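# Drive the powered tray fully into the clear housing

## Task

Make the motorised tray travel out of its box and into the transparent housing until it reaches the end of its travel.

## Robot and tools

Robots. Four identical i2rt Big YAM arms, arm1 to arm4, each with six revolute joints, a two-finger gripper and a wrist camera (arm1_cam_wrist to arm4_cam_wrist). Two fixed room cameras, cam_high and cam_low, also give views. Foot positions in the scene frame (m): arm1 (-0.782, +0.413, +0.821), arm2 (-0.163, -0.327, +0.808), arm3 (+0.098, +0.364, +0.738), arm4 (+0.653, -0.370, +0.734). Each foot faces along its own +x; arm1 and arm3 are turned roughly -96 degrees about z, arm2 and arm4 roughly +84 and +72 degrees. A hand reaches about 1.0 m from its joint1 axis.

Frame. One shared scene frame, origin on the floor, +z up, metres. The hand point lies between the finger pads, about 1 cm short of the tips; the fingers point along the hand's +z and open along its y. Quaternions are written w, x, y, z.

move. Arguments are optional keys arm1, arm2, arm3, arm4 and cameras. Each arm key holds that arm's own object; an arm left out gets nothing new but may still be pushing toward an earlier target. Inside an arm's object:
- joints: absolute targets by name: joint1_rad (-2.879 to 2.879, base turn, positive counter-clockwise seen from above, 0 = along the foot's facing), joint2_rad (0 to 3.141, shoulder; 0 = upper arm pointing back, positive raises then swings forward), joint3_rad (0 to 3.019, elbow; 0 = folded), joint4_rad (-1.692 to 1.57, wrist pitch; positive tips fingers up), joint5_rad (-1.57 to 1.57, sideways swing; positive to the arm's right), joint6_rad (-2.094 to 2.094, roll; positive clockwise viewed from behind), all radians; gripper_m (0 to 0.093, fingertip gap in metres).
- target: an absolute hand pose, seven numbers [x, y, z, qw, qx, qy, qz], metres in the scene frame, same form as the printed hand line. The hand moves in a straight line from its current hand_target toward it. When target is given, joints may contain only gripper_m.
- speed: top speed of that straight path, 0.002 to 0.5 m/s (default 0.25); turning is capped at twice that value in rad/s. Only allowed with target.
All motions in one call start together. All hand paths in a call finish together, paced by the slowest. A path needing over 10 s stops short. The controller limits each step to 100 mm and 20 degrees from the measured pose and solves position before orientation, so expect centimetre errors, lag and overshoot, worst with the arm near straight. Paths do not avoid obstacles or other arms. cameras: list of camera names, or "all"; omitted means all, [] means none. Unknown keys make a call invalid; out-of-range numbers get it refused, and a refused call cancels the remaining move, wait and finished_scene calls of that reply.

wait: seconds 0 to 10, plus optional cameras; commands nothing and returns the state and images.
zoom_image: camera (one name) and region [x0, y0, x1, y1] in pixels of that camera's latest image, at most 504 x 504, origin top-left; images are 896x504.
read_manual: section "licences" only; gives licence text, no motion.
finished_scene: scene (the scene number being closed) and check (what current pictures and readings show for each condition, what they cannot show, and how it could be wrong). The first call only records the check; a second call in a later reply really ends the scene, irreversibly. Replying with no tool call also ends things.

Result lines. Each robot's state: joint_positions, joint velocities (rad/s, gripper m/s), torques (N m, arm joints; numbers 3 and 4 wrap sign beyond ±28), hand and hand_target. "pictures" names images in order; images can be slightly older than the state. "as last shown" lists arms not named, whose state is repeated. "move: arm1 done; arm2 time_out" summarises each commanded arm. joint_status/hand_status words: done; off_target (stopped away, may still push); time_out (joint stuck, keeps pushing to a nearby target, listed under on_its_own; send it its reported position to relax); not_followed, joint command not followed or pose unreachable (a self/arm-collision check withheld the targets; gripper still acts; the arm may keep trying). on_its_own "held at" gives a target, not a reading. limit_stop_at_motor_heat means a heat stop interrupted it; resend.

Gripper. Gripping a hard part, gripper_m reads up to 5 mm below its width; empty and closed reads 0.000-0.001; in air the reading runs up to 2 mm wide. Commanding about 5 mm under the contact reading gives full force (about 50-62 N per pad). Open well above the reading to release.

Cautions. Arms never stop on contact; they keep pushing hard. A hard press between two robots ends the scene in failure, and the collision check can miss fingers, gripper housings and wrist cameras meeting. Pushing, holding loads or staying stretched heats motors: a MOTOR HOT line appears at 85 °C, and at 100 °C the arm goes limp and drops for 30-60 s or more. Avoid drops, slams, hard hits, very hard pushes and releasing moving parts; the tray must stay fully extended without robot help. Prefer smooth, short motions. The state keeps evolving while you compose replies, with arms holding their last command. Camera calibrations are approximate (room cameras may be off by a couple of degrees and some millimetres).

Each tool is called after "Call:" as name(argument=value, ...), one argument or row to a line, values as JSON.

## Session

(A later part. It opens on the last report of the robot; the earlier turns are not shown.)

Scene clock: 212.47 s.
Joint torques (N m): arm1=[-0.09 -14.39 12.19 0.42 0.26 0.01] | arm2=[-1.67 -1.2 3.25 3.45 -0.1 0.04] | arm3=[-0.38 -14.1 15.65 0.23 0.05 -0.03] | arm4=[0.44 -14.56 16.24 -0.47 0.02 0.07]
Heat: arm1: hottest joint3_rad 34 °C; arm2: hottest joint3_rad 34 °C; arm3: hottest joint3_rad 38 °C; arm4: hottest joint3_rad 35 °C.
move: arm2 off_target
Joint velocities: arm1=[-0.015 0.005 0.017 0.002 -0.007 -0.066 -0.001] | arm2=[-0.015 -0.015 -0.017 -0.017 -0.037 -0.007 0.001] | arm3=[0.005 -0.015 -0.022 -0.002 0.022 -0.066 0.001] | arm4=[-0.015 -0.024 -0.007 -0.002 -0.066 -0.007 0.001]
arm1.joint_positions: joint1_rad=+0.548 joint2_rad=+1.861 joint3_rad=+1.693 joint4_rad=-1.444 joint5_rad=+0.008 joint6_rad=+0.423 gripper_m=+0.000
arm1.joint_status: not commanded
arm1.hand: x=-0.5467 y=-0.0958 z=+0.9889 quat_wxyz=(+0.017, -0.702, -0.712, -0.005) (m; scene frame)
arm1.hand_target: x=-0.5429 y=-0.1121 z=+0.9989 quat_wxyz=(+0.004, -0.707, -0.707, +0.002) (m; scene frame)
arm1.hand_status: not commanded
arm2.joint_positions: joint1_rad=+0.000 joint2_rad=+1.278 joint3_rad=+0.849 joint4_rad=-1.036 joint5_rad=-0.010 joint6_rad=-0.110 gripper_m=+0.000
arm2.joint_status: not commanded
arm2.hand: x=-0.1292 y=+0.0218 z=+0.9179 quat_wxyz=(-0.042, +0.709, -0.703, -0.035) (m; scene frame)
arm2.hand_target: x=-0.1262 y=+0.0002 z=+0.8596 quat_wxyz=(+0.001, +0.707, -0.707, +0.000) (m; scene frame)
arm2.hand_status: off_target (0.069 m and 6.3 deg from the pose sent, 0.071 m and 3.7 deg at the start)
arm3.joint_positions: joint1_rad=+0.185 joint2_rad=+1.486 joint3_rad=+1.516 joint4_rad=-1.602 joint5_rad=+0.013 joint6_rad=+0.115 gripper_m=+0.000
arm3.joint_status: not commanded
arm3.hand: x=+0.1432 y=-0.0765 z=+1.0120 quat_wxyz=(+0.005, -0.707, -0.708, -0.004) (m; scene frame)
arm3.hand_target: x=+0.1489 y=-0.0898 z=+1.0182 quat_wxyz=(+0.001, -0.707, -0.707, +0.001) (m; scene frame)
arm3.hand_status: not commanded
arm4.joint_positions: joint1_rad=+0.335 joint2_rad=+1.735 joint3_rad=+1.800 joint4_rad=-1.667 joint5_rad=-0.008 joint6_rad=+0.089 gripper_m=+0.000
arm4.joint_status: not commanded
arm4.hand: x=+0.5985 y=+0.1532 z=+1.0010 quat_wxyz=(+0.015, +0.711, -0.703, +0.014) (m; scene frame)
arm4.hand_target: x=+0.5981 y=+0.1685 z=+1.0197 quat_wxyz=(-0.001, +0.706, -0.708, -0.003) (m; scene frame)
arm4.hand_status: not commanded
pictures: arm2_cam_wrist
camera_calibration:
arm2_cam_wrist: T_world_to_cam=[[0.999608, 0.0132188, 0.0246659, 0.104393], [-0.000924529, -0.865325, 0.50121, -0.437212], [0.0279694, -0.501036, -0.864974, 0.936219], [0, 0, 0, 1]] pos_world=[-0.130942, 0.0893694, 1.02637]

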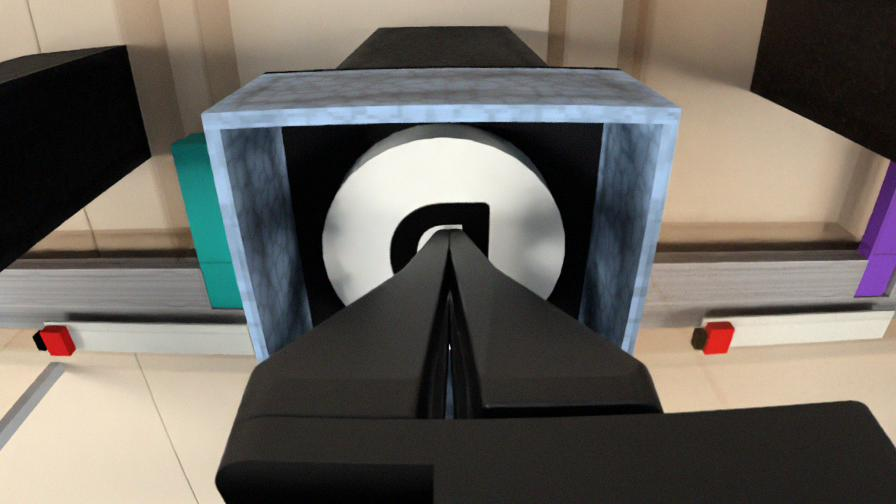

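Call:
wait(
  seconds=0.1,
  cameras=["cam_high", "cam_low", "arm1_cam_wrist", "arm3_cam_wrist"],
)

Scene clock: 213.37 s.
Joint torques (N m): arm1=[0.03 -14.33 12.19 0.46 0.28 0.02] | arm2=[-1.79 -1.38 3.19 3.49 -0.12 0.02] | arm3=[-0.5 -14.21 15.6 0.21 0.05 -0.04] | arm4=[0.38 -14.51 16.24 -0.47 0.03 0.08]
Heat: arm1: hottest joint3_rad 34 °C; arm2: hottest joint3_rad 33 °C; arm3: hottest joint3_rad 38 °C; arm4: hottest joint3_rad 35 °C.
Joint velocities: arm1=[0.005 0.005 0.002 -0.002 0.022 0.007 0] | arm2=[-0.005 -0.005 -0.007 -0.022 0.007 -0.007 0] | arm3=[-0.005 -0.015 0.007 -0.022 0.051 0.037 0] | arm4=[-0.015 0.005 0.007 -0.007 -0.007 0.022 0]
arm1.joint_positions: joint1_rad=+0.548 joint2_rad=+1.861 joint3_rad=+1.693 joint4_rad=-1.444 joint5_rad=+0.008 joint6_rad=+0.423 gripper_m=+0.000
arm1.joint_status: not commanded
arm1.hand: x=-0.5467 y=-0.0958 z=+0.9889 quat_wxyz=(+0.017, -0.702, -0.712, -0.005) (m; scene frame)
arm1.hand_target: x=-0.5429 y=-0.1121 z=+0.9989 quat_wxyz=(+0.004, -0.707, -0.707, +0.002) (m; scene frame)
arm1.hand_status: not commanded
arm2.joint_positions: joint1_rad=+0.000 joint2_rad=+1.278 joint3_rad=+0.849 joint4_rad=-1.035 joint5_rad=-0.010 joint6_rad=-0.110 gripper_m=+0.000
arm2.joint_status: not commanded
arm2.hand: x=-0.1292 y=+0.0219 z=+0.9180 quat_wxyz=(-0.042, +0.709, -0.703, -0.035) (m; scene frame)
arm2.hand_target: x=-0.1262 y=+0.0003 z=+0.8596 quat_wxyz=(+0.001, +0.707, -0.707, +0.000) (m; scene frame)
arm2.hand_status: off_target (0.069 m and 6.3 deg from the pose sent, 0.071 m and 3.7 deg at the start)
arm3.joint_positions: joint1_rad=+0.185 joint2_rad=+1.486 joint3_rad=+1.516 joint4_rad=-1.602 joint5_rad=+0.013 joint6_rad=+0.115 gripper_m=+0.000
arm3.joint_status: not commanded
arm3.hand: x=+0.1432 y=-0.0765 z=+1.0120 quat_wxyz=(+0.005, -0.707, -0.708, -0.004) (m; scene frame)
arm3.hand_target: x=+0.1489 y=-0.0898 z=+1.0182 quat_wxyz=(+0.001, -0.707, -0.707, +0.001) (m; scene frame)
arm3.hand_status: not commanded
arm4.joint_positions: joint1_rad=+0.335 joint2_rad=+1.735 joint3_rad=+1.800 joint4_rad=-1.667 joint5_rad=-0.008 joint6_rad=+0.089 gripper_m=+0.000
arm4.joint_status: not commanded
arm4.hand: x=+0.5985 y=+0.1532 z=+1.0010 quat_wxyz=(+0.015, +0.711, -0.703, +0.014) (m; scene frame)
arm4.hand_target: x=+0.5981 y=+0.1685 z=+1.0197 quat_wxyz=(-0.001, +0.706, -0.708, -0.003) (m; scene frame)
arm4.hand_status: not commanded
wait: 0.10 s; at rest from the start
pictures: arm1_cam_wrist, arm3_cam_wrist, cam_high, cam_low
camera_calibration:
arm1_cam_wrist: T_world_to_cam=[[-0.999867, -0.0163003, 0.000102666, -0.547713], [-0.0125652, 0.774739, 0.632157, -0.556247], [-0.0103839, 0.632071, -0.774841, 0.94207], [0, 0, 0, 1]] pos_world=[-0.544847, -0.173437, 1.08165]
arm3_cam_wrist: T_world_to_cam=[[-0.999999, 0.00050506, -0.00104254, 0.143393], [-0.000222701, 0.799354, 0.60086, -0.544094], [0.00113683, 0.60086, -0.799354, 0.982514], [0, 0, 0, 1]] pos_world=[0.142155, -0.155502, 1.11245]

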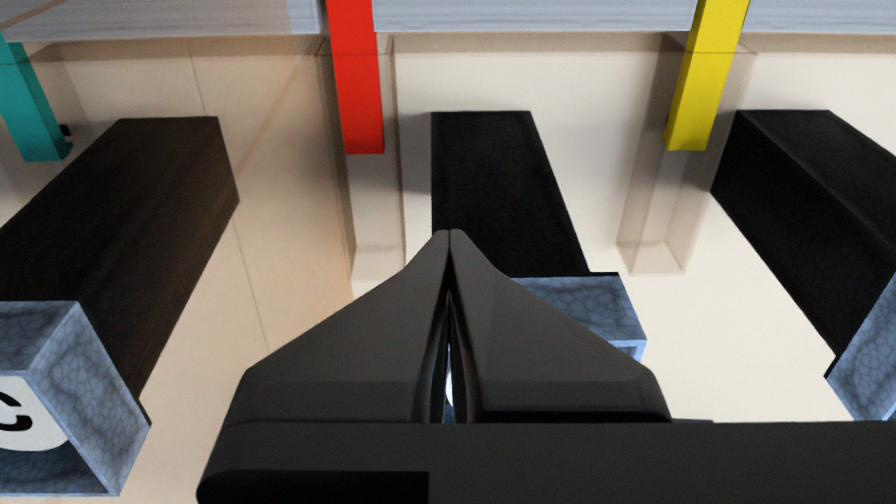

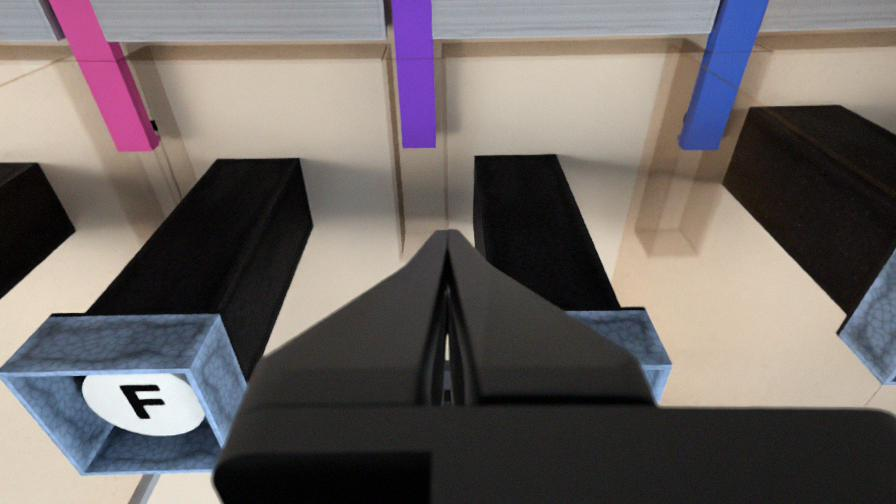

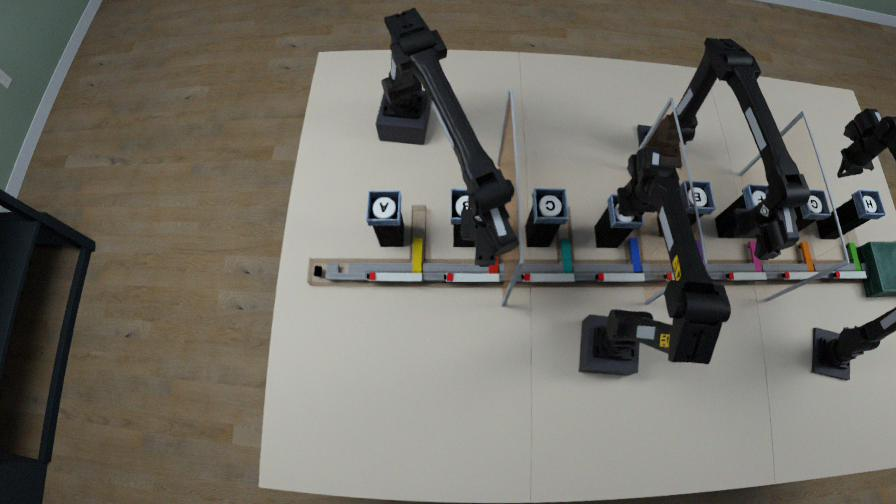

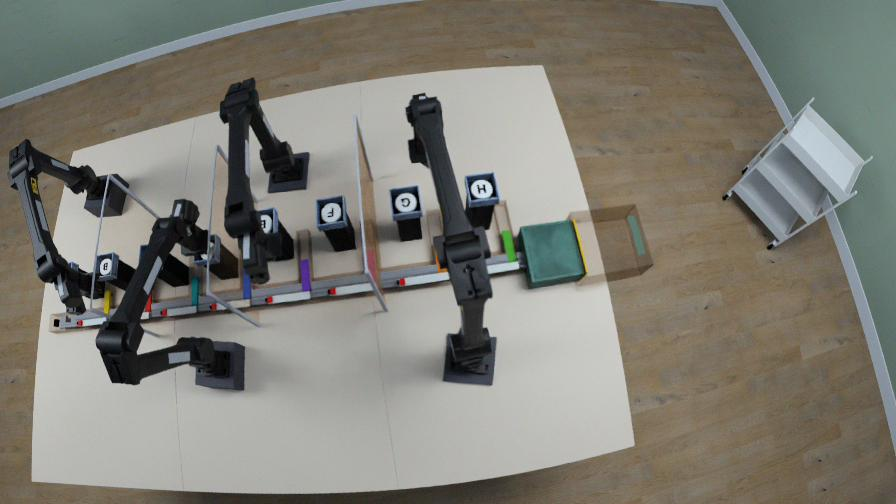

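Call:
move(
  cameras=["arm3_cam_wrist"],
)

Call:
zoom_image(
  camera="arm3_cam_wrist",
  region=[640, 40, 800, 200],
)

Scene clock: 214.37 s.
Joint torques (N m): arm1=[-0.03 -14.51 12.16 0.47 0.26 0.02] | arm2=[-1.61 -1.08 3.28 3.52 -0.11 0] | arm3=[-0.44 -14.33 15.61 0.24 0.04 -0.04] | arm4=[0.44 -14.56 16.24 -0.47 0.02 0.08]
Heat: arm1: hottest joint3_rad 34 °C; arm2: hottest joint3_rad 33 °C; arm3: hottest joint3_rad 39 °C; arm4: hottest joint3_rad 35 °C.
Joint velocities: arm1=[-0.024 0.005 -0.007 -0.012 -0.007 -0.022 0] | arm2=[0.005 0.015 0.002 0.007 0.022 -0.037 0.001] | arm3=[-0.015 0.005 -0.007 0.012 -0.037 -0.051 -0.001] | arm4=[-0.005 -0.015 -0.007 0.007 -0.007 -0.022 0]
arm1.joint_positions: joint1_rad=+0.548 joint2_rad=+1.861 joint3_rad=+1.693 joint4_rad=-1.444 joint5_rad=+0.008 joint6_rad=+0.423 gripper_m=+0.000
arm1.joint_status: not commanded
arm1.hand: x=-0.5467 y=-0.0958 z=+0.9889 quat_wxyz=(+0.017, -0.702, -0.712, -0.005) (m; scene frame)
arm1.hand_target: x=-0.5429 y=-0.1121 z=+0.9989 quat_wxyz=(+0.004, -0.707, -0.707, +0.002) (m; scene frame)
arm1.hand_status: not commanded
arm2.joint_positions: joint1_rad=+0.000 joint2_rad=+1.278 joint3_rad=+0.849 joint4_rad=-1.035 joint5_rad=-0.010 joint6_rad=-0.110 gripper_m=+0.000
arm2.joint_status: not commanded
arm2.hand: x=-0.1293 y=+0.0217 z=+0.9178 quat_wxyz=(-0.042, +0.709, -0.703, -0.035) (m; scene frame)
arm2.hand_target: x=-0.1262 y=+0.0002 z=+0.8595 quat_wxyz=(+0.001, +0.707, -0.707, +0.000) (m; scene frame)
arm2.hand_status: off_target (0.069 m and 6.3 deg from the pose sent, 0.071 m and 3.7 deg at the start)
arm3.joint_positions: joint1_rad=+0.185 joint2_rad=+1.486 joint3_rad=+1.516 joint4_rad=-1.602 joint5_rad=+0.013 joint6_rad=+0.115 gripper_m=+0.000
arm3.joint_status: not commanded
arm3.hand: x=+0.1432 y=-0.0765 z=+1.0120 quat_wxyz=(+0.005, -0.707, -0.708, -0.004) (m; scene frame)
arm3.hand_target: x=+0.1489 y=-0.0898 z=+1.0182 quat_wxyz=(+0.001, -0.707, -0.707, +0.001) (m; scene frame)
arm3.hand_status: not commanded
arm4.joint_positions: joint1_rad=+0.335 joint2_rad=+1.735 joint3_rad=+1.800 joint4_rad=-1.667 joint5_rad=-0.008 joint6_rad=+0.089 gripper_m=+0.000
arm4.joint_status: not commanded
arm4.hand: x=+0.5985 y=+0.1532 z=+1.0010 quat_wxyz=(+0.015, +0.711, -0.703, +0.014) (m; scene frame)
arm4.hand_target: x=+0.5981 y=+0.1685 z=+1.0197 quat_wxyz=(-0.001, +0.706, -0.708, -0.003) (m; scene frame)
arm4.hand_status: not commanded
pictures: arm3_cam_wrist
camera_calibration:
arm3_cam_wrist: T_world_to_cam=[[-0.999999, 0.00050506, -0.00104254, 0.143393], [-0.000222701, 0.799354, 0.60086, -0.544094], [0.00113683, 0.60086, -0.799354, 0.982514], [0, 0, 0, 1]] pos_world=[0.142155, -0.155502, 1.11245]

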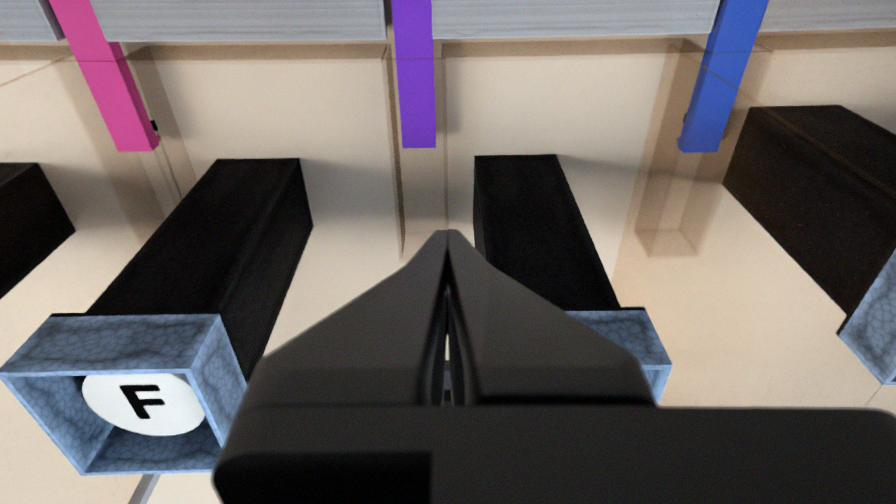

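Scaled by 3.150 from the camera's 896x504 image, which has a finer 1280x720 frame.

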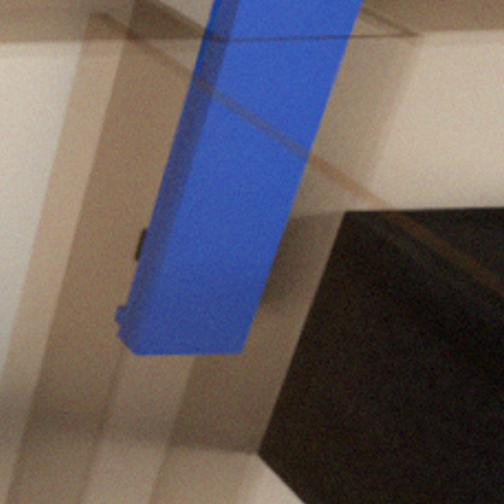

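Call:
wait(
  seconds=2,
  cameras=["arm3_cam_wrist"],
)

Call:
zoom_image(
  camera="arm3_cam_wrist",
  region=[640, 40, 800, 200],
)

Scene clock: 216.57 s.
Joint torques (N m): arm1=[0.09 -14.33 12.22 0.46 0.27 0] | arm2=[-1.44 -1.44 3.12 3.44 -0.11 0.01] | arm3=[-0.32 -14.1 15.61 0.24 0.05 -0.04] | arm4=[0.44 -14.51 16.23 -0.46 0.02 0.07]
Heat: arm1: hottest joint3_rad 34 °C; arm2: hottest joint3_rad 33 °C; arm3: hottest joint3_rad 39 °C; arm4: hottest joint3_rad 35 °C.
Joint velocities: arm1=[0.005 0.005 0.012 0.012 -0.051 0.007 -0.001] | arm2=[0.005 -0.015 0.002 0.002 -0.037 -0.051 0] | arm3=[0.005 -0.005 -0.012 -0.002 -0.007 -0.095 0.001] | arm4=[-0.005 -0.005 -0.002 -0.012 0.037 -0.007 0]
arm1.joint_positions: joint1_rad=+0.548 joint2_rad=+1.861 joint3_rad=+1.693 joint4_rad=-1.444 joint5_rad=+0.008 joint6_rad=+0.423 gripper_m=+0.000
arm1.joint_status: not commanded
arm1.hand: x=-0.5467 y=-0.0958 z=+0.9889 quat_wxyz=(+0.017, -0.702, -0.712, -0.005) (m; scene frame)
arm1.hand_target: x=-0.5429 y=-0.1121 z=+0.9989 quat_wxyz=(+0.004, -0.707, -0.707, +0.002) (m; scene frame)
arm1.hand_status: not commanded
arm2.joint_positions: joint1_rad=+0.000 joint2_rad=+1.278 joint3_rad=+0.849 joint4_rad=-1.035 joint5_rad=-0.010 joint6_rad=-0.110 gripper_m=+0.000
arm2.joint_status: not commanded
arm2.hand: x=-0.1293 y=+0.0217 z=+0.9178 quat_wxyz=(-0.042, +0.709, -0.703, -0.035) (m; scene frame)
arm2.hand_target: x=-0.1262 y=+0.0002 z=+0.8595 quat_wxyz=(+0.001, +0.707, -0.707, +0.000) (m; scene frame)
arm2.hand_status: off_target (0.069 m and 6.3 deg from the pose sent, 0.071 m and 3.7 deg at the start)
arm3.joint_positions: joint1_rad=+0.185 joint2_rad=+1.486 joint3_rad=+1.516 joint4_rad=-1.602 joint5_rad=+0.013 joint6_rad=+0.115 gripper_m=+0.000
arm3.joint_status: not commanded
arm3.hand: x=+0.1432 y=-0.0765 z=+1.0120 quat_wxyz=(+0.005, -0.707, -0.708, -0.004) (m; scene frame)
arm3.hand_target: x=+0.1489 y=-0.0898 z=+1.0182 quat_wxyz=(+0.001, -0.707, -0.707, +0.001) (m; scene frame)
arm3.hand_status: not commanded
arm4.joint_positions: joint1_rad=+0.335 joint2_rad=+1.735 joint3_rad=+1.800 joint4_rad=-1.667 joint5_rad=-0.008 joint6_rad=+0.089 gripper_m=+0.000
arm4.joint_status: not commanded
arm4.hand: x=+0.5985 y=+0.1532 z=+1.0010 quat_wxyz=(+0.015, +0.711, -0.703, +0.014) (m; scene frame)
arm4.hand_target: x=+0.5981 y=+0.1685 z=+1.0197 quat_wxyz=(-0.001, +0.706, -0.708, -0.003) (m; scene frame)
arm4.hand_status: not commanded
wait: 2.00 s; at rest by 0.07 s
pictures: arm3_cam_wrist
camera_calibration:
arm3_cam_wrist: T_world_to_cam=[[-0.999999, 0.00050506, -0.00104254, 0.143393], [-0.000222701, 0.799354, 0.60086, -0.544094], [0.00113683, 0.60086, -0.799354, 0.982514], [0, 0, 0, 1]] pos_world=[0.142155, -0.155502, 1.11245]

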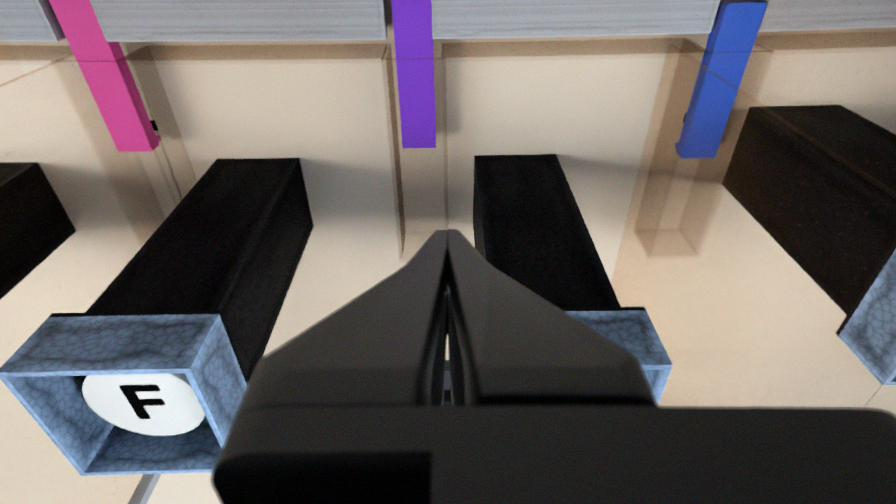

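Scaled by 3.150 from the camera's 896x504 image, which has a finer 1280x720 frame.

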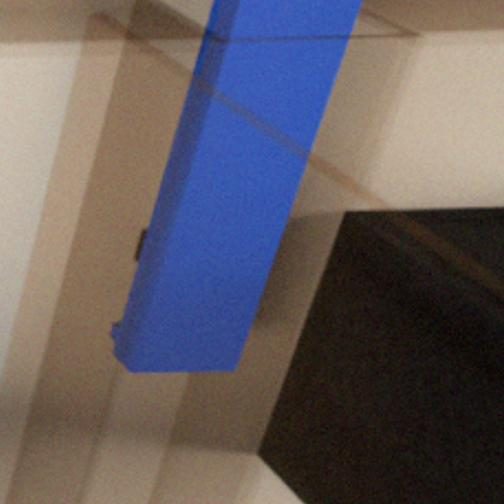

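Call:
wait(
  seconds=6,
  cameras=["arm3_cam_wrist", "cam_high"],
)

Call:
zoom_image(
  camera="arm3_cam_wrist",
  region=[640, 40, 800, 200],
)

Call:
zoom_image(
  camera="cam_high",
  region=[550, 270, 850, 420],
)

Scene clock: 222.80 s.
Joint torques (N m): arm1=[0.21 -14.39 12.22 0.46 0.25 0.01] | arm2=[-1.55 -1.44 3.22 3.47 -0.1 0.01] | arm3=[-0.32 -14.15 15.65 0.23 0.04 -0.04] | arm4=[0.44 -14.51 16.24 -0.47 0.02 0.07]
Heat: arm1: hottest joint3_rad 34 °C; arm2: hottest joint3_rad 32 °C; arm3: hottest joint3_rad 39 °C; arm4: hottest joint3_rad 35 °C.
Joint velocities: arm1=[0.005 -0.015 0.017 -0.007 0.051 -0.007 0.001] | arm2=[-0.015 -0.015 0.022 0.002 -0.037 -0.066 0.001] | arm3=[0.024 -0.005 -0.007 -0.027 -0.051 0.022 0] | arm4=[0.015 -0.005 -0.012 -0.002 0.037 0.037 -0.001]
arm1.joint_positions: joint1_rad=+0.548 joint2_rad=+1.861 joint3_rad=+1.693 joint4_rad=-1.444 joint5_rad=+0.008 joint6_rad=+0.423 gripper_m=+0.000
arm1.joint_status: not commanded
arm1.hand: x=-0.5467 y=-0.0958 z=+0.9889 quat_wxyz=(+0.017, -0.702, -0.712, -0.005) (m; scene frame)
arm1.hand_target: x=-0.5429 y=-0.1121 z=+0.9989 quat_wxyz=(+0.004, -0.707, -0.707, +0.002) (m; scene frame)
arm1.hand_status: not commanded
arm2.joint_positions: joint1_rad=+0.000 joint2_rad=+1.278 joint3_rad=+0.849 joint4_rad=-1.035 joint5_rad=-0.010 joint6_rad=-0.110 gripper_m=+0.000
arm2.joint_status: not commanded
arm2.hand: x=-0.1293 y=+0.0217 z=+0.9178 quat_wxyz=(-0.042, +0.709, -0.703, -0.035) (m; scene frame)
arm2.hand_target: x=-0.1262 y=+0.0002 z=+0.8595 quat_wxyz=(+0.001, +0.707, -0.707, +0.000) (m; scene frame)
arm2.hand_status: off_target (0.069 m and 6.3 deg from the pose sent, 0.071 m and 3.7 deg at the start)
arm3.joint_positions: joint1_rad=+0.185 joint2_rad=+1.486 joint3_rad=+1.516 joint4_rad=-1.602 joint5_rad=+0.013 joint6_rad=+0.115 gripper_m=+0.000
arm3.joint_status: not commanded
arm3.hand: x=+0.1432 y=-0.0765 z=+1.0120 quat_wxyz=(+0.005, -0.707, -0.708, -0.004) (m; scene frame)
arm3.hand_target: x=+0.1489 y=-0.0898 z=+1.0182 quat_wxyz=(+0.001, -0.707, -0.707, +0.001) (m; scene frame)
arm3.hand_status: not commanded
arm4.joint_positions: joint1_rad=+0.335 joint2_rad=+1.735 joint3_rad=+1.800 joint4_rad=-1.667 joint5_rad=-0.008 joint6_rad=+0.089 gripper_m=+0.000
arm4.joint_status: not commanded
arm4.hand: x=+0.5985 y=+0.1532 z=+1.0010 quat_wxyz=(+0.015, +0.711, -0.703, +0.014) (m; scene frame)
arm4.hand_target: x=+0.5981 y=+0.1685 z=+1.0197 quat_wxyz=(-0.001, +0.706, -0.708, -0.003) (m; scene frame)
arm4.hand_status: not commanded
wait: 6.00 s; at rest by 0.03 s
pictures: arm3_cam_wrist, cam_high
camera_calibration:
arm3_cam_wrist: T_world_to_cam=[[-0.999999, 0.00050506, -0.00104254, 0.143393], [-0.000222701, 0.799354, 0.60086, -0.544094], [0.00113683, 0.60086, -0.799354, 0.982514], [0, 0, 0, 1]] pos_world=[0.142155, -0.155502, 1.11245]

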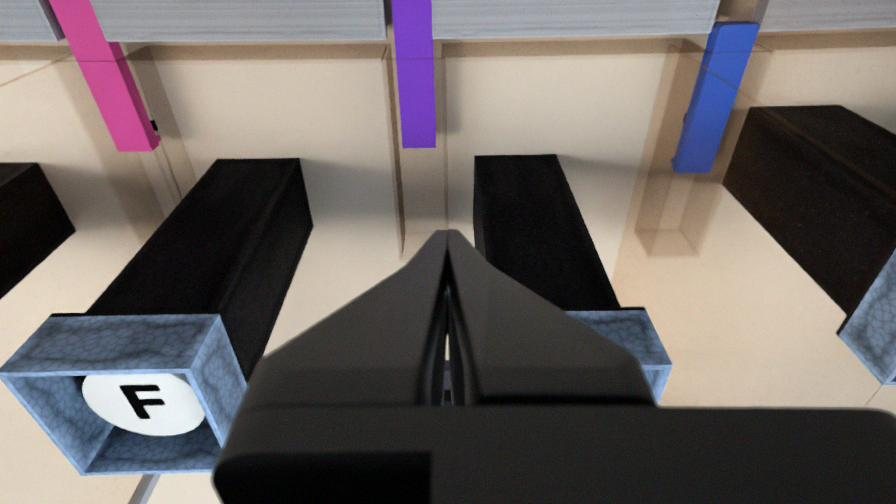

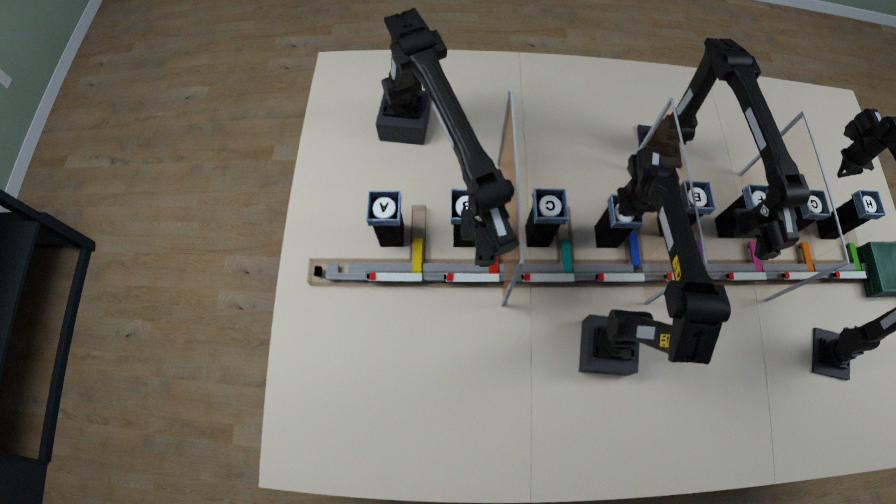

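Scaled by 3.150 from the camera's 896x504 image, which has a finer 1280x720 frame.

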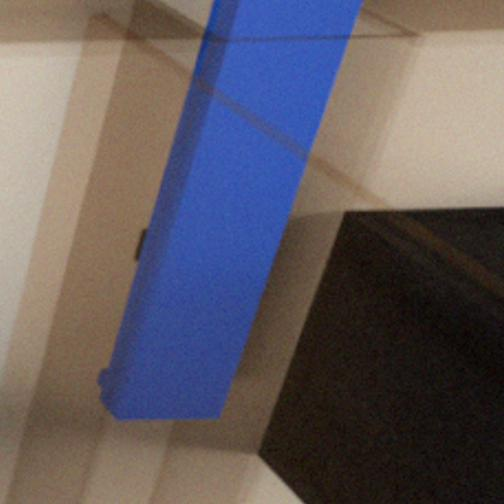

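Scaled by 1.680 from the camera's 896x504 image, which has a finer 1280x720 frame.

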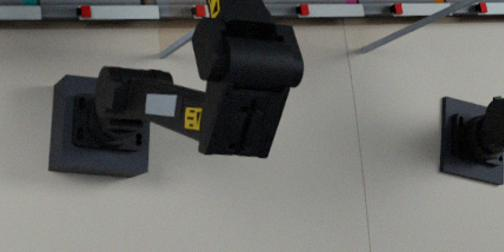

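Call:
wait(
  seconds=8,
  cameras=["arm3_cam_wrist", "cam_high"],
)

Call:
zoom_image(
  camera="arm3_cam_wrist",
  region=[600, 0, 800, 250],
)

Call:
zoom_image(
  camera="cam_high",
  region=[480, 230, 780, 300],
)

Scene clock: 231.13 s.
Joint torques (N m): arm1=[0.03 -14.39 12.22 0.47 0.26 0.01] | arm2=[-1.55 -1.55 3.26 3.48 -0.11 0.02] | arm3=[-0.5 -14.33 15.58 0.27 0.05 -0.04] | arm4=[0.44 -14.56 16.24 -0.47 0.03 0.08]
Heat: arm1: hottest joint3_rad 35 °C; arm2: hottest joint3_rad 32 °C; arm3: hottest joint3_rad 40 °C; arm4: hottest joint3_rad 35 °C.
Joint velocities: arm1=[0.005 0.005 0.002 -0.007 0.051 -0.007 0.001] | arm2=[-0.005 0.015 -0.017 -0.002 0.022 -0.007 0.001] | arm3=[0.015 -0.024 -0.002 -0.022 0.007 0.022 0] | arm4=[-0.005 0.005 0.017 -0.002 -0.007 -0.066 0]
arm1.joint_positions: joint1_rad=+0.548 joint2_rad=+1.861 joint3_rad=+1.693 joint4_rad=-1.444 joint5_rad=+0.008 joint6_rad=+0.423 gripper_m=+0.000
arm1.joint_status: not commanded
arm1.hand: x=-0.5467 y=-0.0958 z=+0.9889 quat_wxyz=(+0.017, -0.702, -0.712, -0.005) (m; scene frame)
arm1.hand_target: x=-0.5429 y=-0.1121 z=+0.9989 quat_wxyz=(+0.004, -0.707, -0.707, +0.002) (m; scene frame)
arm1.hand_status: not commanded
arm2.joint_positions: joint1_rad=+0.000 joint2_rad=+1.278 joint3_rad=+0.849 joint4_rad=-1.035 joint5_rad=-0.010 joint6_rad=-0.110 gripper_m=+0.000
arm2.joint_status: not commanded
arm2.hand: x=-0.1293 y=+0.0217 z=+0.9178 quat_wxyz=(-0.042, +0.709, -0.703, -0.035) (m; scene frame)
arm2.hand_target: x=-0.1262 y=+0.0002 z=+0.8595 quat_wxyz=(+0.001, +0.707, -0.707, +0.000) (m; scene frame)
arm2.hand_status: off_target (0.069 m and 6.3 deg from the pose sent, 0.071 m and 3.7 deg at the start)
arm3.joint_positions: joint1_rad=+0.185 joint2_rad=+1.486 joint3_rad=+1.516 joint4_rad=-1.602 joint5_rad=+0.013 joint6_rad=+0.115 gripper_m=+0.000
arm3.joint_status: not commanded
arm3.hand: x=+0.1432 y=-0.0765 z=+1.0120 quat_wxyz=(+0.005, -0.707, -0.708, -0.004) (m; scene frame)
arm3.hand_target: x=+0.1489 y=-0.0898 z=+1.0182 quat_wxyz=(+0.001, -0.707, -0.707, +0.001) (m; scene frame)
arm3.hand_status: not commanded
arm4.joint_positions: joint1_rad=+0.335 joint2_rad=+1.735 joint3_rad=+1.800 joint4_rad=-1.667 joint5_rad=-0.008 joint6_rad=+0.089 gripper_m=+0.000
arm4.joint_status: not commanded
arm4.hand: x=+0.5985 y=+0.1532 z=+1.0010 quat_wxyz=(+0.015, +0.711, -0.703, +0.014) (m; scene frame)
arm4.hand_target: x=+0.5981 y=+0.1685 z=+1.0197 quat_wxyz=(-0.001, +0.706, -0.708, -0.003) (m; scene frame)
arm4.hand_status: not commanded
wait: 8.00 s; at rest from the start
pictures: arm3_cam_wrist, cam_high
camera_calibration:
arm3_cam_wrist: T_world_to_cam=[[-0.999999, 0.00050506, -0.00104254, 0.143393], [-0.000222701, 0.799354, 0.60086, -0.544094], [0.00113683, 0.60086, -0.799354, 0.982514], [0, 0, 0, 1]] pos_world=[0.142155, -0.155502, 1.11245]

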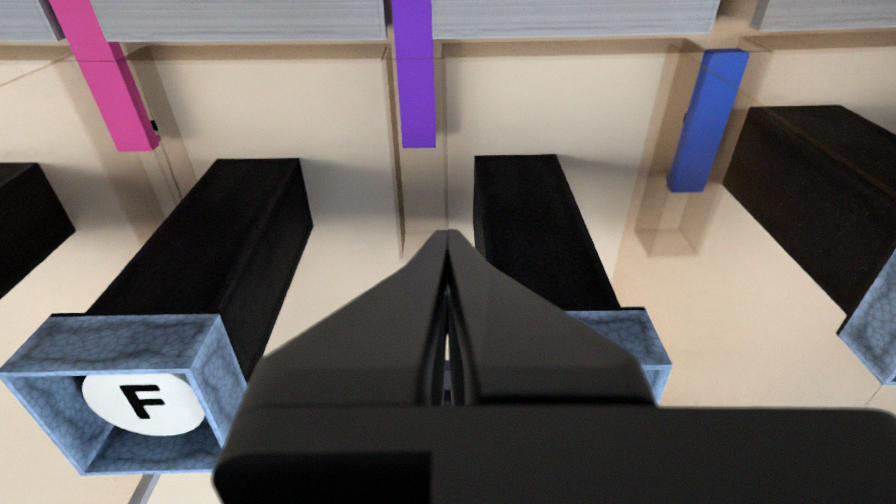

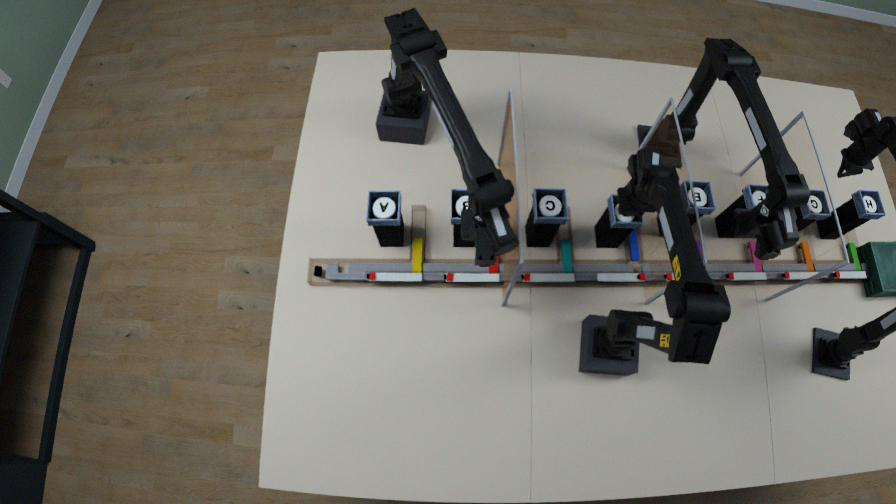

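Scaled by 2.016 from the camera's 896x504 image, which has a finer 1280x720 frame.

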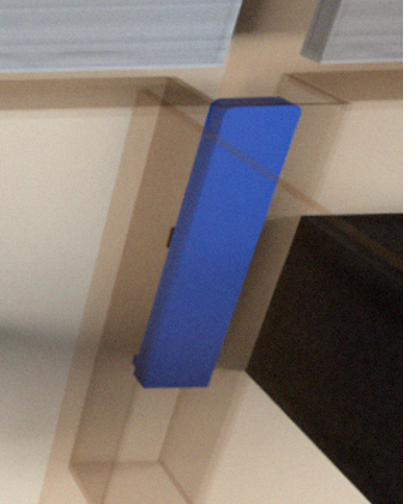

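Scaled by 1.680 from the camera's 896x504 image, which has a finer 1280x720 frame.

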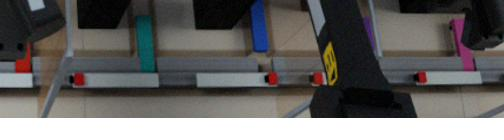

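Call:
wait(
  seconds=1,
  cameras=["arm3_cam_wrist", "cam_high"],
)

Call:
zoom_image(
  camera="arm3_cam_wrist",
  region=[600, 0, 800, 250],
)

Call:
zoom_image(
  camera="cam_high",
  region=[580, 240, 680, 300],
)

Scene clock: 232.33 s.
Joint torques (N m): arm1=[-0.03 -14.39 12.21 0.44 0.26 0.01] | arm2=[-1.67 -1.32 3.21 3.44 -0.1 0.01] | arm3=[-0.32 -14.21 15.61 0.25 0.05 -0.04] | arm4=[0.44 -14.56 16.24 -0.47 0.03 0.08]
Heat: arm1: hottest joint3_rad 35 °C; arm2: hottest joint3_rad 31 °C; arm3: hottest joint3_rad 40 °C; arm4: hottest joint3_rad 35 °C.
Joint velocities: arm1=[0.005 0.005 0.007 -0.032 0.081 -0.022 0.001] | arm2=[0.005 -0.015 0.002 0.012 0.051 0.007 0] | arm3=[-0.015 0.005 -0.002 0.002 -0.007 0.022 0.001] | arm4=[-0.015 0.005 -0.022 0.017 0.037 0.066 0.001]
arm1.joint_positions: joint1_rad=+0.548 joint2_rad=+1.861 joint3_rad=+1.693 joint4_rad=-1.444 joint5_rad=+0.008 joint6_rad=+0.423 gripper_m=+0.000
arm1.joint_status: not commanded
arm1.hand: x=-0.5467 y=-0.0958 z=+0.9889 quat_wxyz=(+0.017, -0.702, -0.712, -0.005) (m; scene frame)
arm1.hand_target: x=-0.5429 y=-0.1121 z=+0.9989 quat_wxyz=(+0.004, -0.707, -0.707, +0.002) (m; scene frame)
arm1.hand_status: not commanded
arm2.joint_positions: joint1_rad=+0.000 joint2_rad=+1.278 joint3_rad=+0.849 joint4_rad=-1.035 joint5_rad=-0.010 joint6_rad=-0.110 gripper_m=+0.000
arm2.joint_status: not commanded
arm2.hand: x=-0.1293 y=+0.0217 z=+0.9178 quat_wxyz=(-0.042, +0.709, -0.703, -0.035) (m; scene frame)
arm2.hand_target: x=-0.1262 y=+0.0002 z=+0.8595 quat_wxyz=(+0.001, +0.707, -0.707, +0.000) (m; scene frame)
arm2.hand_status: off_target (0.069 m and 6.3 deg from the pose sent, 0.071 m and 3.7 deg at the start)
arm3.joint_positions: joint1_rad=+0.185 joint2_rad=+1.486 joint3_rad=+1.516 joint4_rad=-1.602 joint5_rad=+0.013 joint6_rad=+0.115 gripper_m=+0.000
arm3.joint_status: not commanded
arm3.hand: x=+0.1432 y=-0.0765 z=+1.0120 quat_wxyz=(+0.005, -0.707, -0.708, -0.004) (m; scene frame)
arm3.hand_target: x=+0.1489 y=-0.0898 z=+1.0182 quat_wxyz=(+0.001, -0.707, -0.707, +0.001) (m; scene frame)
arm3.hand_status: not commanded
arm4.joint_positions: joint1_rad=+0.335 joint2_rad=+1.735 joint3_rad=+1.800 joint4_rad=-1.667 joint5_rad=-0.008 joint6_rad=+0.089 gripper_m=+0.000
arm4.joint_status: not commanded
arm4.hand: x=+0.5985 y=+0.1532 z=+1.0010 quat_wxyz=(+0.015, +0.711, -0.703, +0.014) (m; scene frame)
arm4.hand_target: x=+0.5981 y=+0.1685 z=+1.0197 quat_wxyz=(-0.001, +0.706, -0.708, -0.003) (m; scene frame)
arm4.hand_status: not commanded
wait: 1.00 s; at rest by 0.07 s
pictures: arm3_cam_wrist, cam_high
camera_calibration:
arm3_cam_wrist: T_world_to_cam=[[-0.999999, 0.00050506, -0.00104254, 0.143393], [-0.000222701, 0.799354, 0.60086, -0.544094], [0.00113683, 0.60086, -0.799354, 0.982514], [0, 0, 0, 1]] pos_world=[0.142155, -0.155502, 1.11245]

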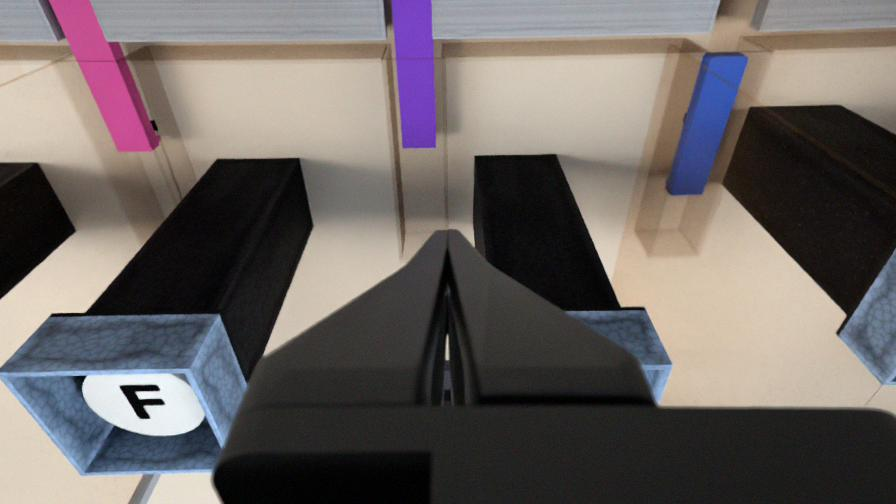

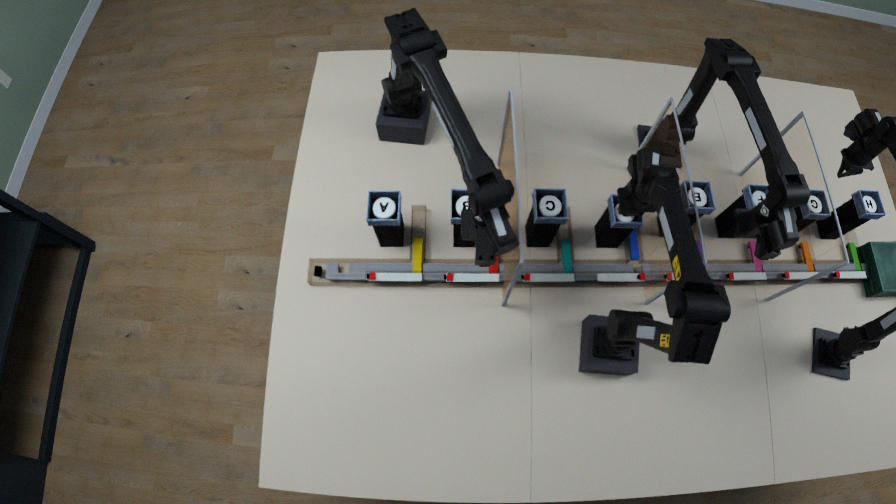

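Scaled by 2.016 from the camera's 896x504 image, which has a finer 1280x720 frame.

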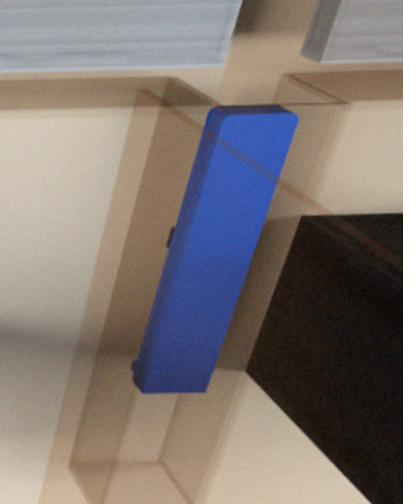

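Scaled by 5.040 from the camera's 896x504 image, which has a finer 1280x720 frame.

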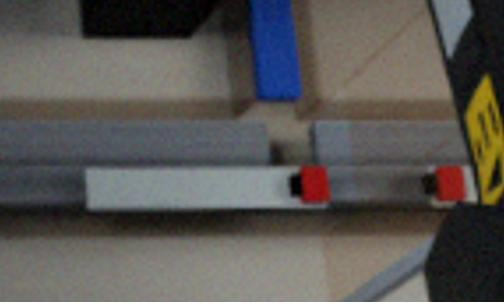

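Call:
move(
  arm2={"target": [-0.127, 0.02, 1.0, 0, 0.7071, -0.7071, 0], "speed": 0.2},
  cameras=["arm3_cam_wrist", "cam_high"],
)

Call:
zoom_image(
  camera="arm3_cam_wrist",
  region=[600, 0, 800, 250],
)

Call:
zoom_image(
  camera="cam_high",
  region=[580, 240, 680, 300],
)

Scene clock: 234.10 s.
Joint torques (N m): arm1=[0.09 -14.27 12.16 0.49 0.26 0.01] | arm2=[-1.32 -10.75 13.44 -0.57 -0.04 0.1] | arm3=[-0.38 -14.21 15.64 0.21 0.05 -0.04] | arm4=[0.44 -14.56 16.23 -0.47 0.02 0.07]
Heat: arm1: hottest joint3_rad 35 °C; arm2: hottest joint3_rad 31 °C; arm3: hottest joint3_rad 40 °C; arm4: hottest joint3_rad 36 °C.
move: arm2 off_target
Joint velocities: arm1=[0.005 0.005 -0.007 -0.007 -0.066 -0.037 0] | arm2=[-0.015 -0.005 -0.012 0.007 0.022 -0.066 0.001] | arm3=[0.005 -0.024 0.002 -0.002 -0.037 0.007 0] | arm4=[-0.005 -0.024 -0.007 -0.002 -0.051 -0.037 0]
arm1, arm3, arm4: as last shown
arm2.joint_positions: joint1_rad=+0.000 joint2_rad=+1.274 joint3_rad=+1.036 joint4_rad=-1.364 joint5_rad=-0.010 joint6_rad=-0.110 gripper_m=+0.000
arm2.joint_status: not commanded
arm2.hand: x=-0.1311 y=+0.0101 z=+0.9851 quat_wxyz=(+0.011, +0.709, -0.705, +0.009) (m; scene frame)
arm2.hand_target: x=-0.1270 y=+0.0201 z=+1.0002 quat_wxyz=(+0.000, +0.707, -0.707, +0.000) (m; scene frame)
arm2.hand_status: off_target (0.018 m and 1.7 deg from the pose sent, 0.082 m and 6.3 deg at the start)
pictures: arm3_cam_wrist, cam_high
camera_calibration:
arm3_cam_wrist: T_world_to_cam=[[-0.999999, 0.00050506, -0.00104254, 0.143393], [-0.000222701, 0.799354, 0.60086, -0.544094], [0.00113683, 0.60086, -0.799354, 0.982514], [0, 0, 0, 1]] pos_world=[0.142155, -0.155502, 1.11245]

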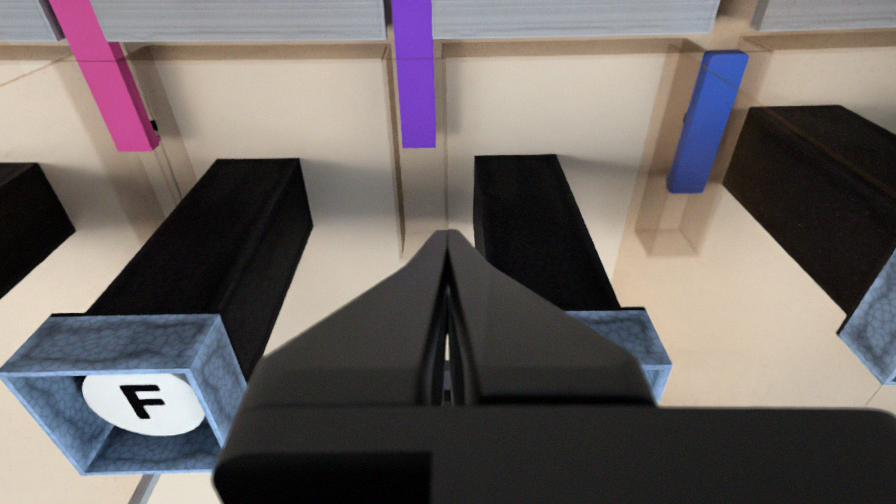

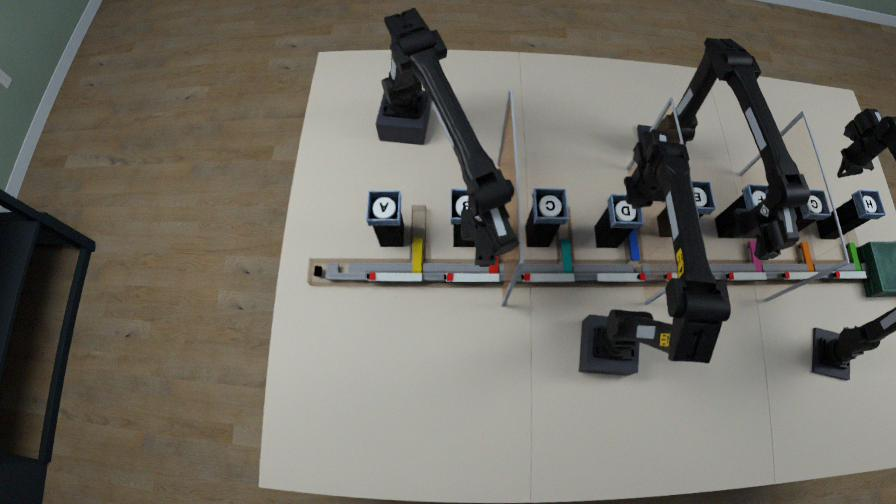

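Scaled by 2.016 from the camera's 896x504 image, which has a finer 1280x720 frame.

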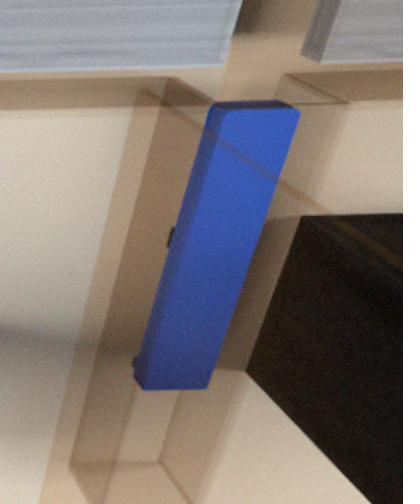

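Scaled by 5.040 from the camera's 896x504 image, which has a finer 1280x720 frame.

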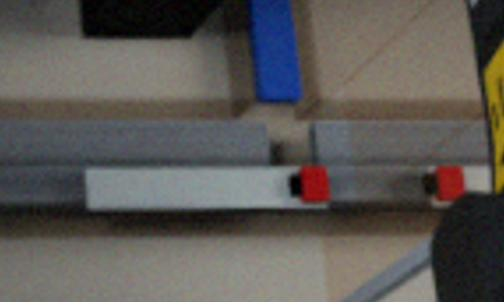

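Call:
wait(
  seconds=3,
  cameras=["arm3_cam_wrist", "cam_high"],
)

Call:
zoom_image(
  camera="arm3_cam_wrist",
  region=[600, 0, 800, 250],
)

Call:
zoom_image(
  camera="cam_high",
  region=[580, 240, 680, 300],
)

Scene clock: 237.30 s.
Joint torques (N m): arm1=[0.09 -14.51 12.19 0.46 0.27 0.01] | arm2=[-1.03 -10.58 13.3 -0.4 -0.04 0.09] | arm3=[-0.26 -14.27 15.58 0.24 0.05 -0.04] | arm4=[0.38 -14.56 16.24 -0.47 0.03 0.07]
Heat: arm1: hottest joint3_rad 35 °C; arm2: hottest joint3_rad 31 °C; arm3: hottest joint3_rad 40 °C; arm4: hottest joint3_rad 36 °C.
Joint velocities: arm1=[0.015 -0.024 -0.002 -0.007 -0.051 -0.007 -0.001] | arm2=[-0.005 -0.005 -0.002 0.002 0.007 0.022 0] | arm3=[-0.015 -0.005 0.007 -0.002 0.007 -0.007 -0.001] | arm4=[-0.015 0.005 -0.007 -0.002 -0.066 0.051 0]
arm1.joint_positions: joint1_rad=+0.548 joint2_rad=+1.861 joint3_rad=+1.693 joint4_rad=-1.444 joint5_rad=+0.008 joint6_rad=+0.423 gripper_m=+0.000
arm1.joint_status: not commanded
arm1.hand: x=-0.5467 y=-0.0958 z=+0.9889 quat_wxyz=(+0.017, -0.702, -0.712, -0.005) (m; scene frame)
arm1.hand_target: x=-0.5429 y=-0.1121 z=+0.9989 quat_wxyz=(+0.004, -0.707, -0.707, +0.002) (m; scene frame)
arm1.hand_status: not commanded
arm2.joint_positions: joint1_rad=+0.000 joint2_rad=+1.274 joint3_rad=+1.036 joint4_rad=-1.364 joint5_rad=-0.010 joint6_rad=-0.110 gripper_m=+0.000
arm2.joint_status: not commanded
arm2.hand: x=-0.1311 y=+0.0101 z=+0.9851 quat_wxyz=(+0.011, +0.709, -0.705, +0.009) (m; scene frame)
arm2.hand_target: x=-0.1270 y=+0.0202 z=+1.0002 quat_wxyz=(+0.000, +0.707, -0.707, +0.000) (m; scene frame)
arm2.hand_status: off_target (0.018 m and 1.7 deg from the pose sent, 0.082 m and 6.3 deg at the start)
arm3.joint_positions: joint1_rad=+0.185 joint2_rad=+1.486 joint3_rad=+1.516 joint4_rad=-1.602 joint5_rad=+0.013 joint6_rad=+0.115 gripper_m=+0.000
arm3.joint_status: not commanded
arm3.hand: x=+0.1432 y=-0.0765 z=+1.0120 quat_wxyz=(+0.005, -0.707, -0.708, -0.004) (m; scene frame)
arm3.hand_target: x=+0.1489 y=-0.0898 z=+1.0182 quat_wxyz=(+0.001, -0.707, -0.707, +0.001) (m; scene frame)
arm3.hand_status: not commanded
arm4.joint_positions: joint1_rad=+0.335 joint2_rad=+1.735 joint3_rad=+1.800 joint4_rad=-1.667 joint5_rad=-0.008 joint6_rad=+0.089 gripper_m=+0.000
arm4.joint_status: not commanded
arm4.hand: x=+0.5985 y=+0.1532 z=+1.0010 quat_wxyz=(+0.015, +0.711, -0.703, +0.014) (m; scene frame)
arm4.hand_target: x=+0.5981 y=+0.1685 z=+1.0197 quat_wxyz=(-0.001, +0.706, -0.708, -0.003) (m; scene frame)
arm4.hand_status: not commanded
wait: 3.00 s; at rest by 0.07 s
pictures: arm3_cam_wrist, cam_high
camera_calibration:
arm3_cam_wrist: T_world_to_cam=[[-0.999999, 0.00050506, -0.00104254, 0.143393], [-0.000222701, 0.799354, 0.60086, -0.544094], [0.00113683, 0.60086, -0.799354, 0.982514], [0, 0, 0, 1]] pos_world=[0.142155, -0.155502, 1.11245]

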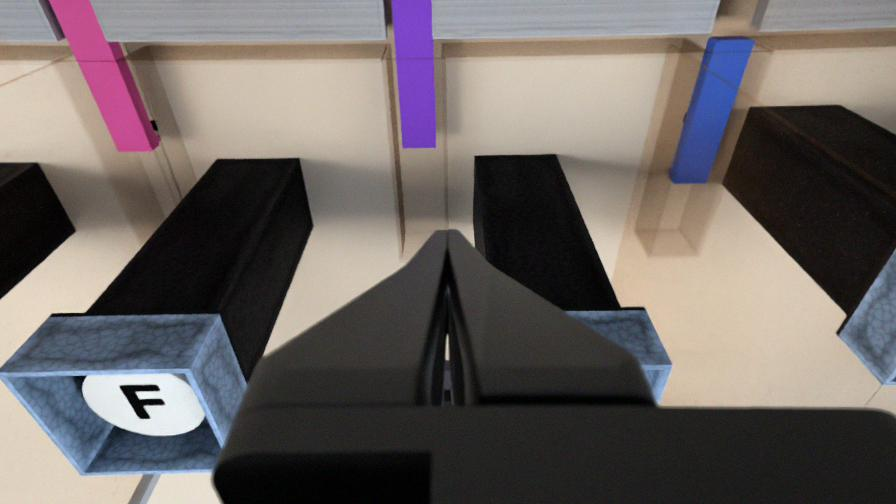

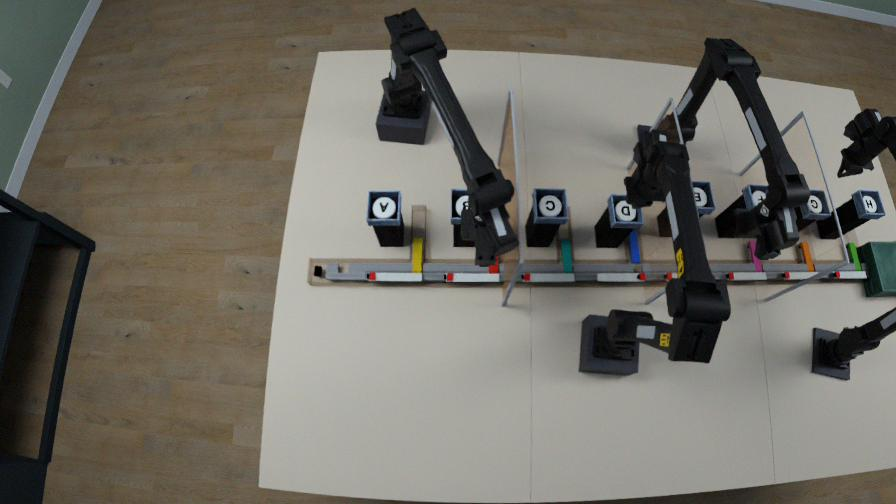

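Scaled by 2.016 from the camera's 896x504 image, which has a finer 1280x720 frame.

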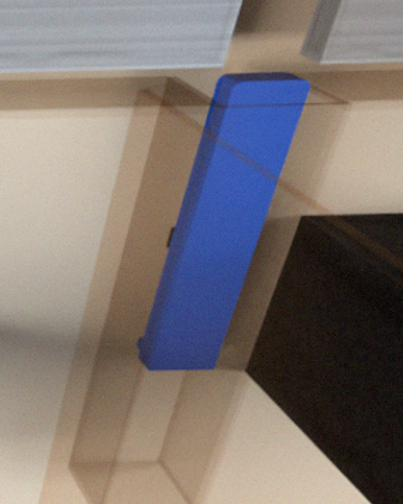

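Scaled by 5.040 from the camera's 896x504 image, which has a finer 1280x720 frame.

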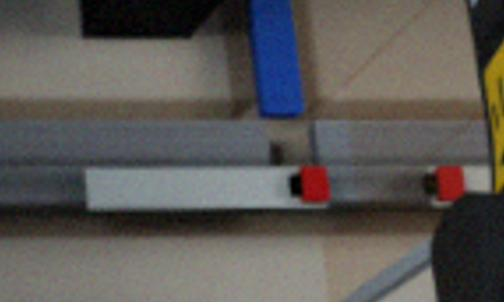

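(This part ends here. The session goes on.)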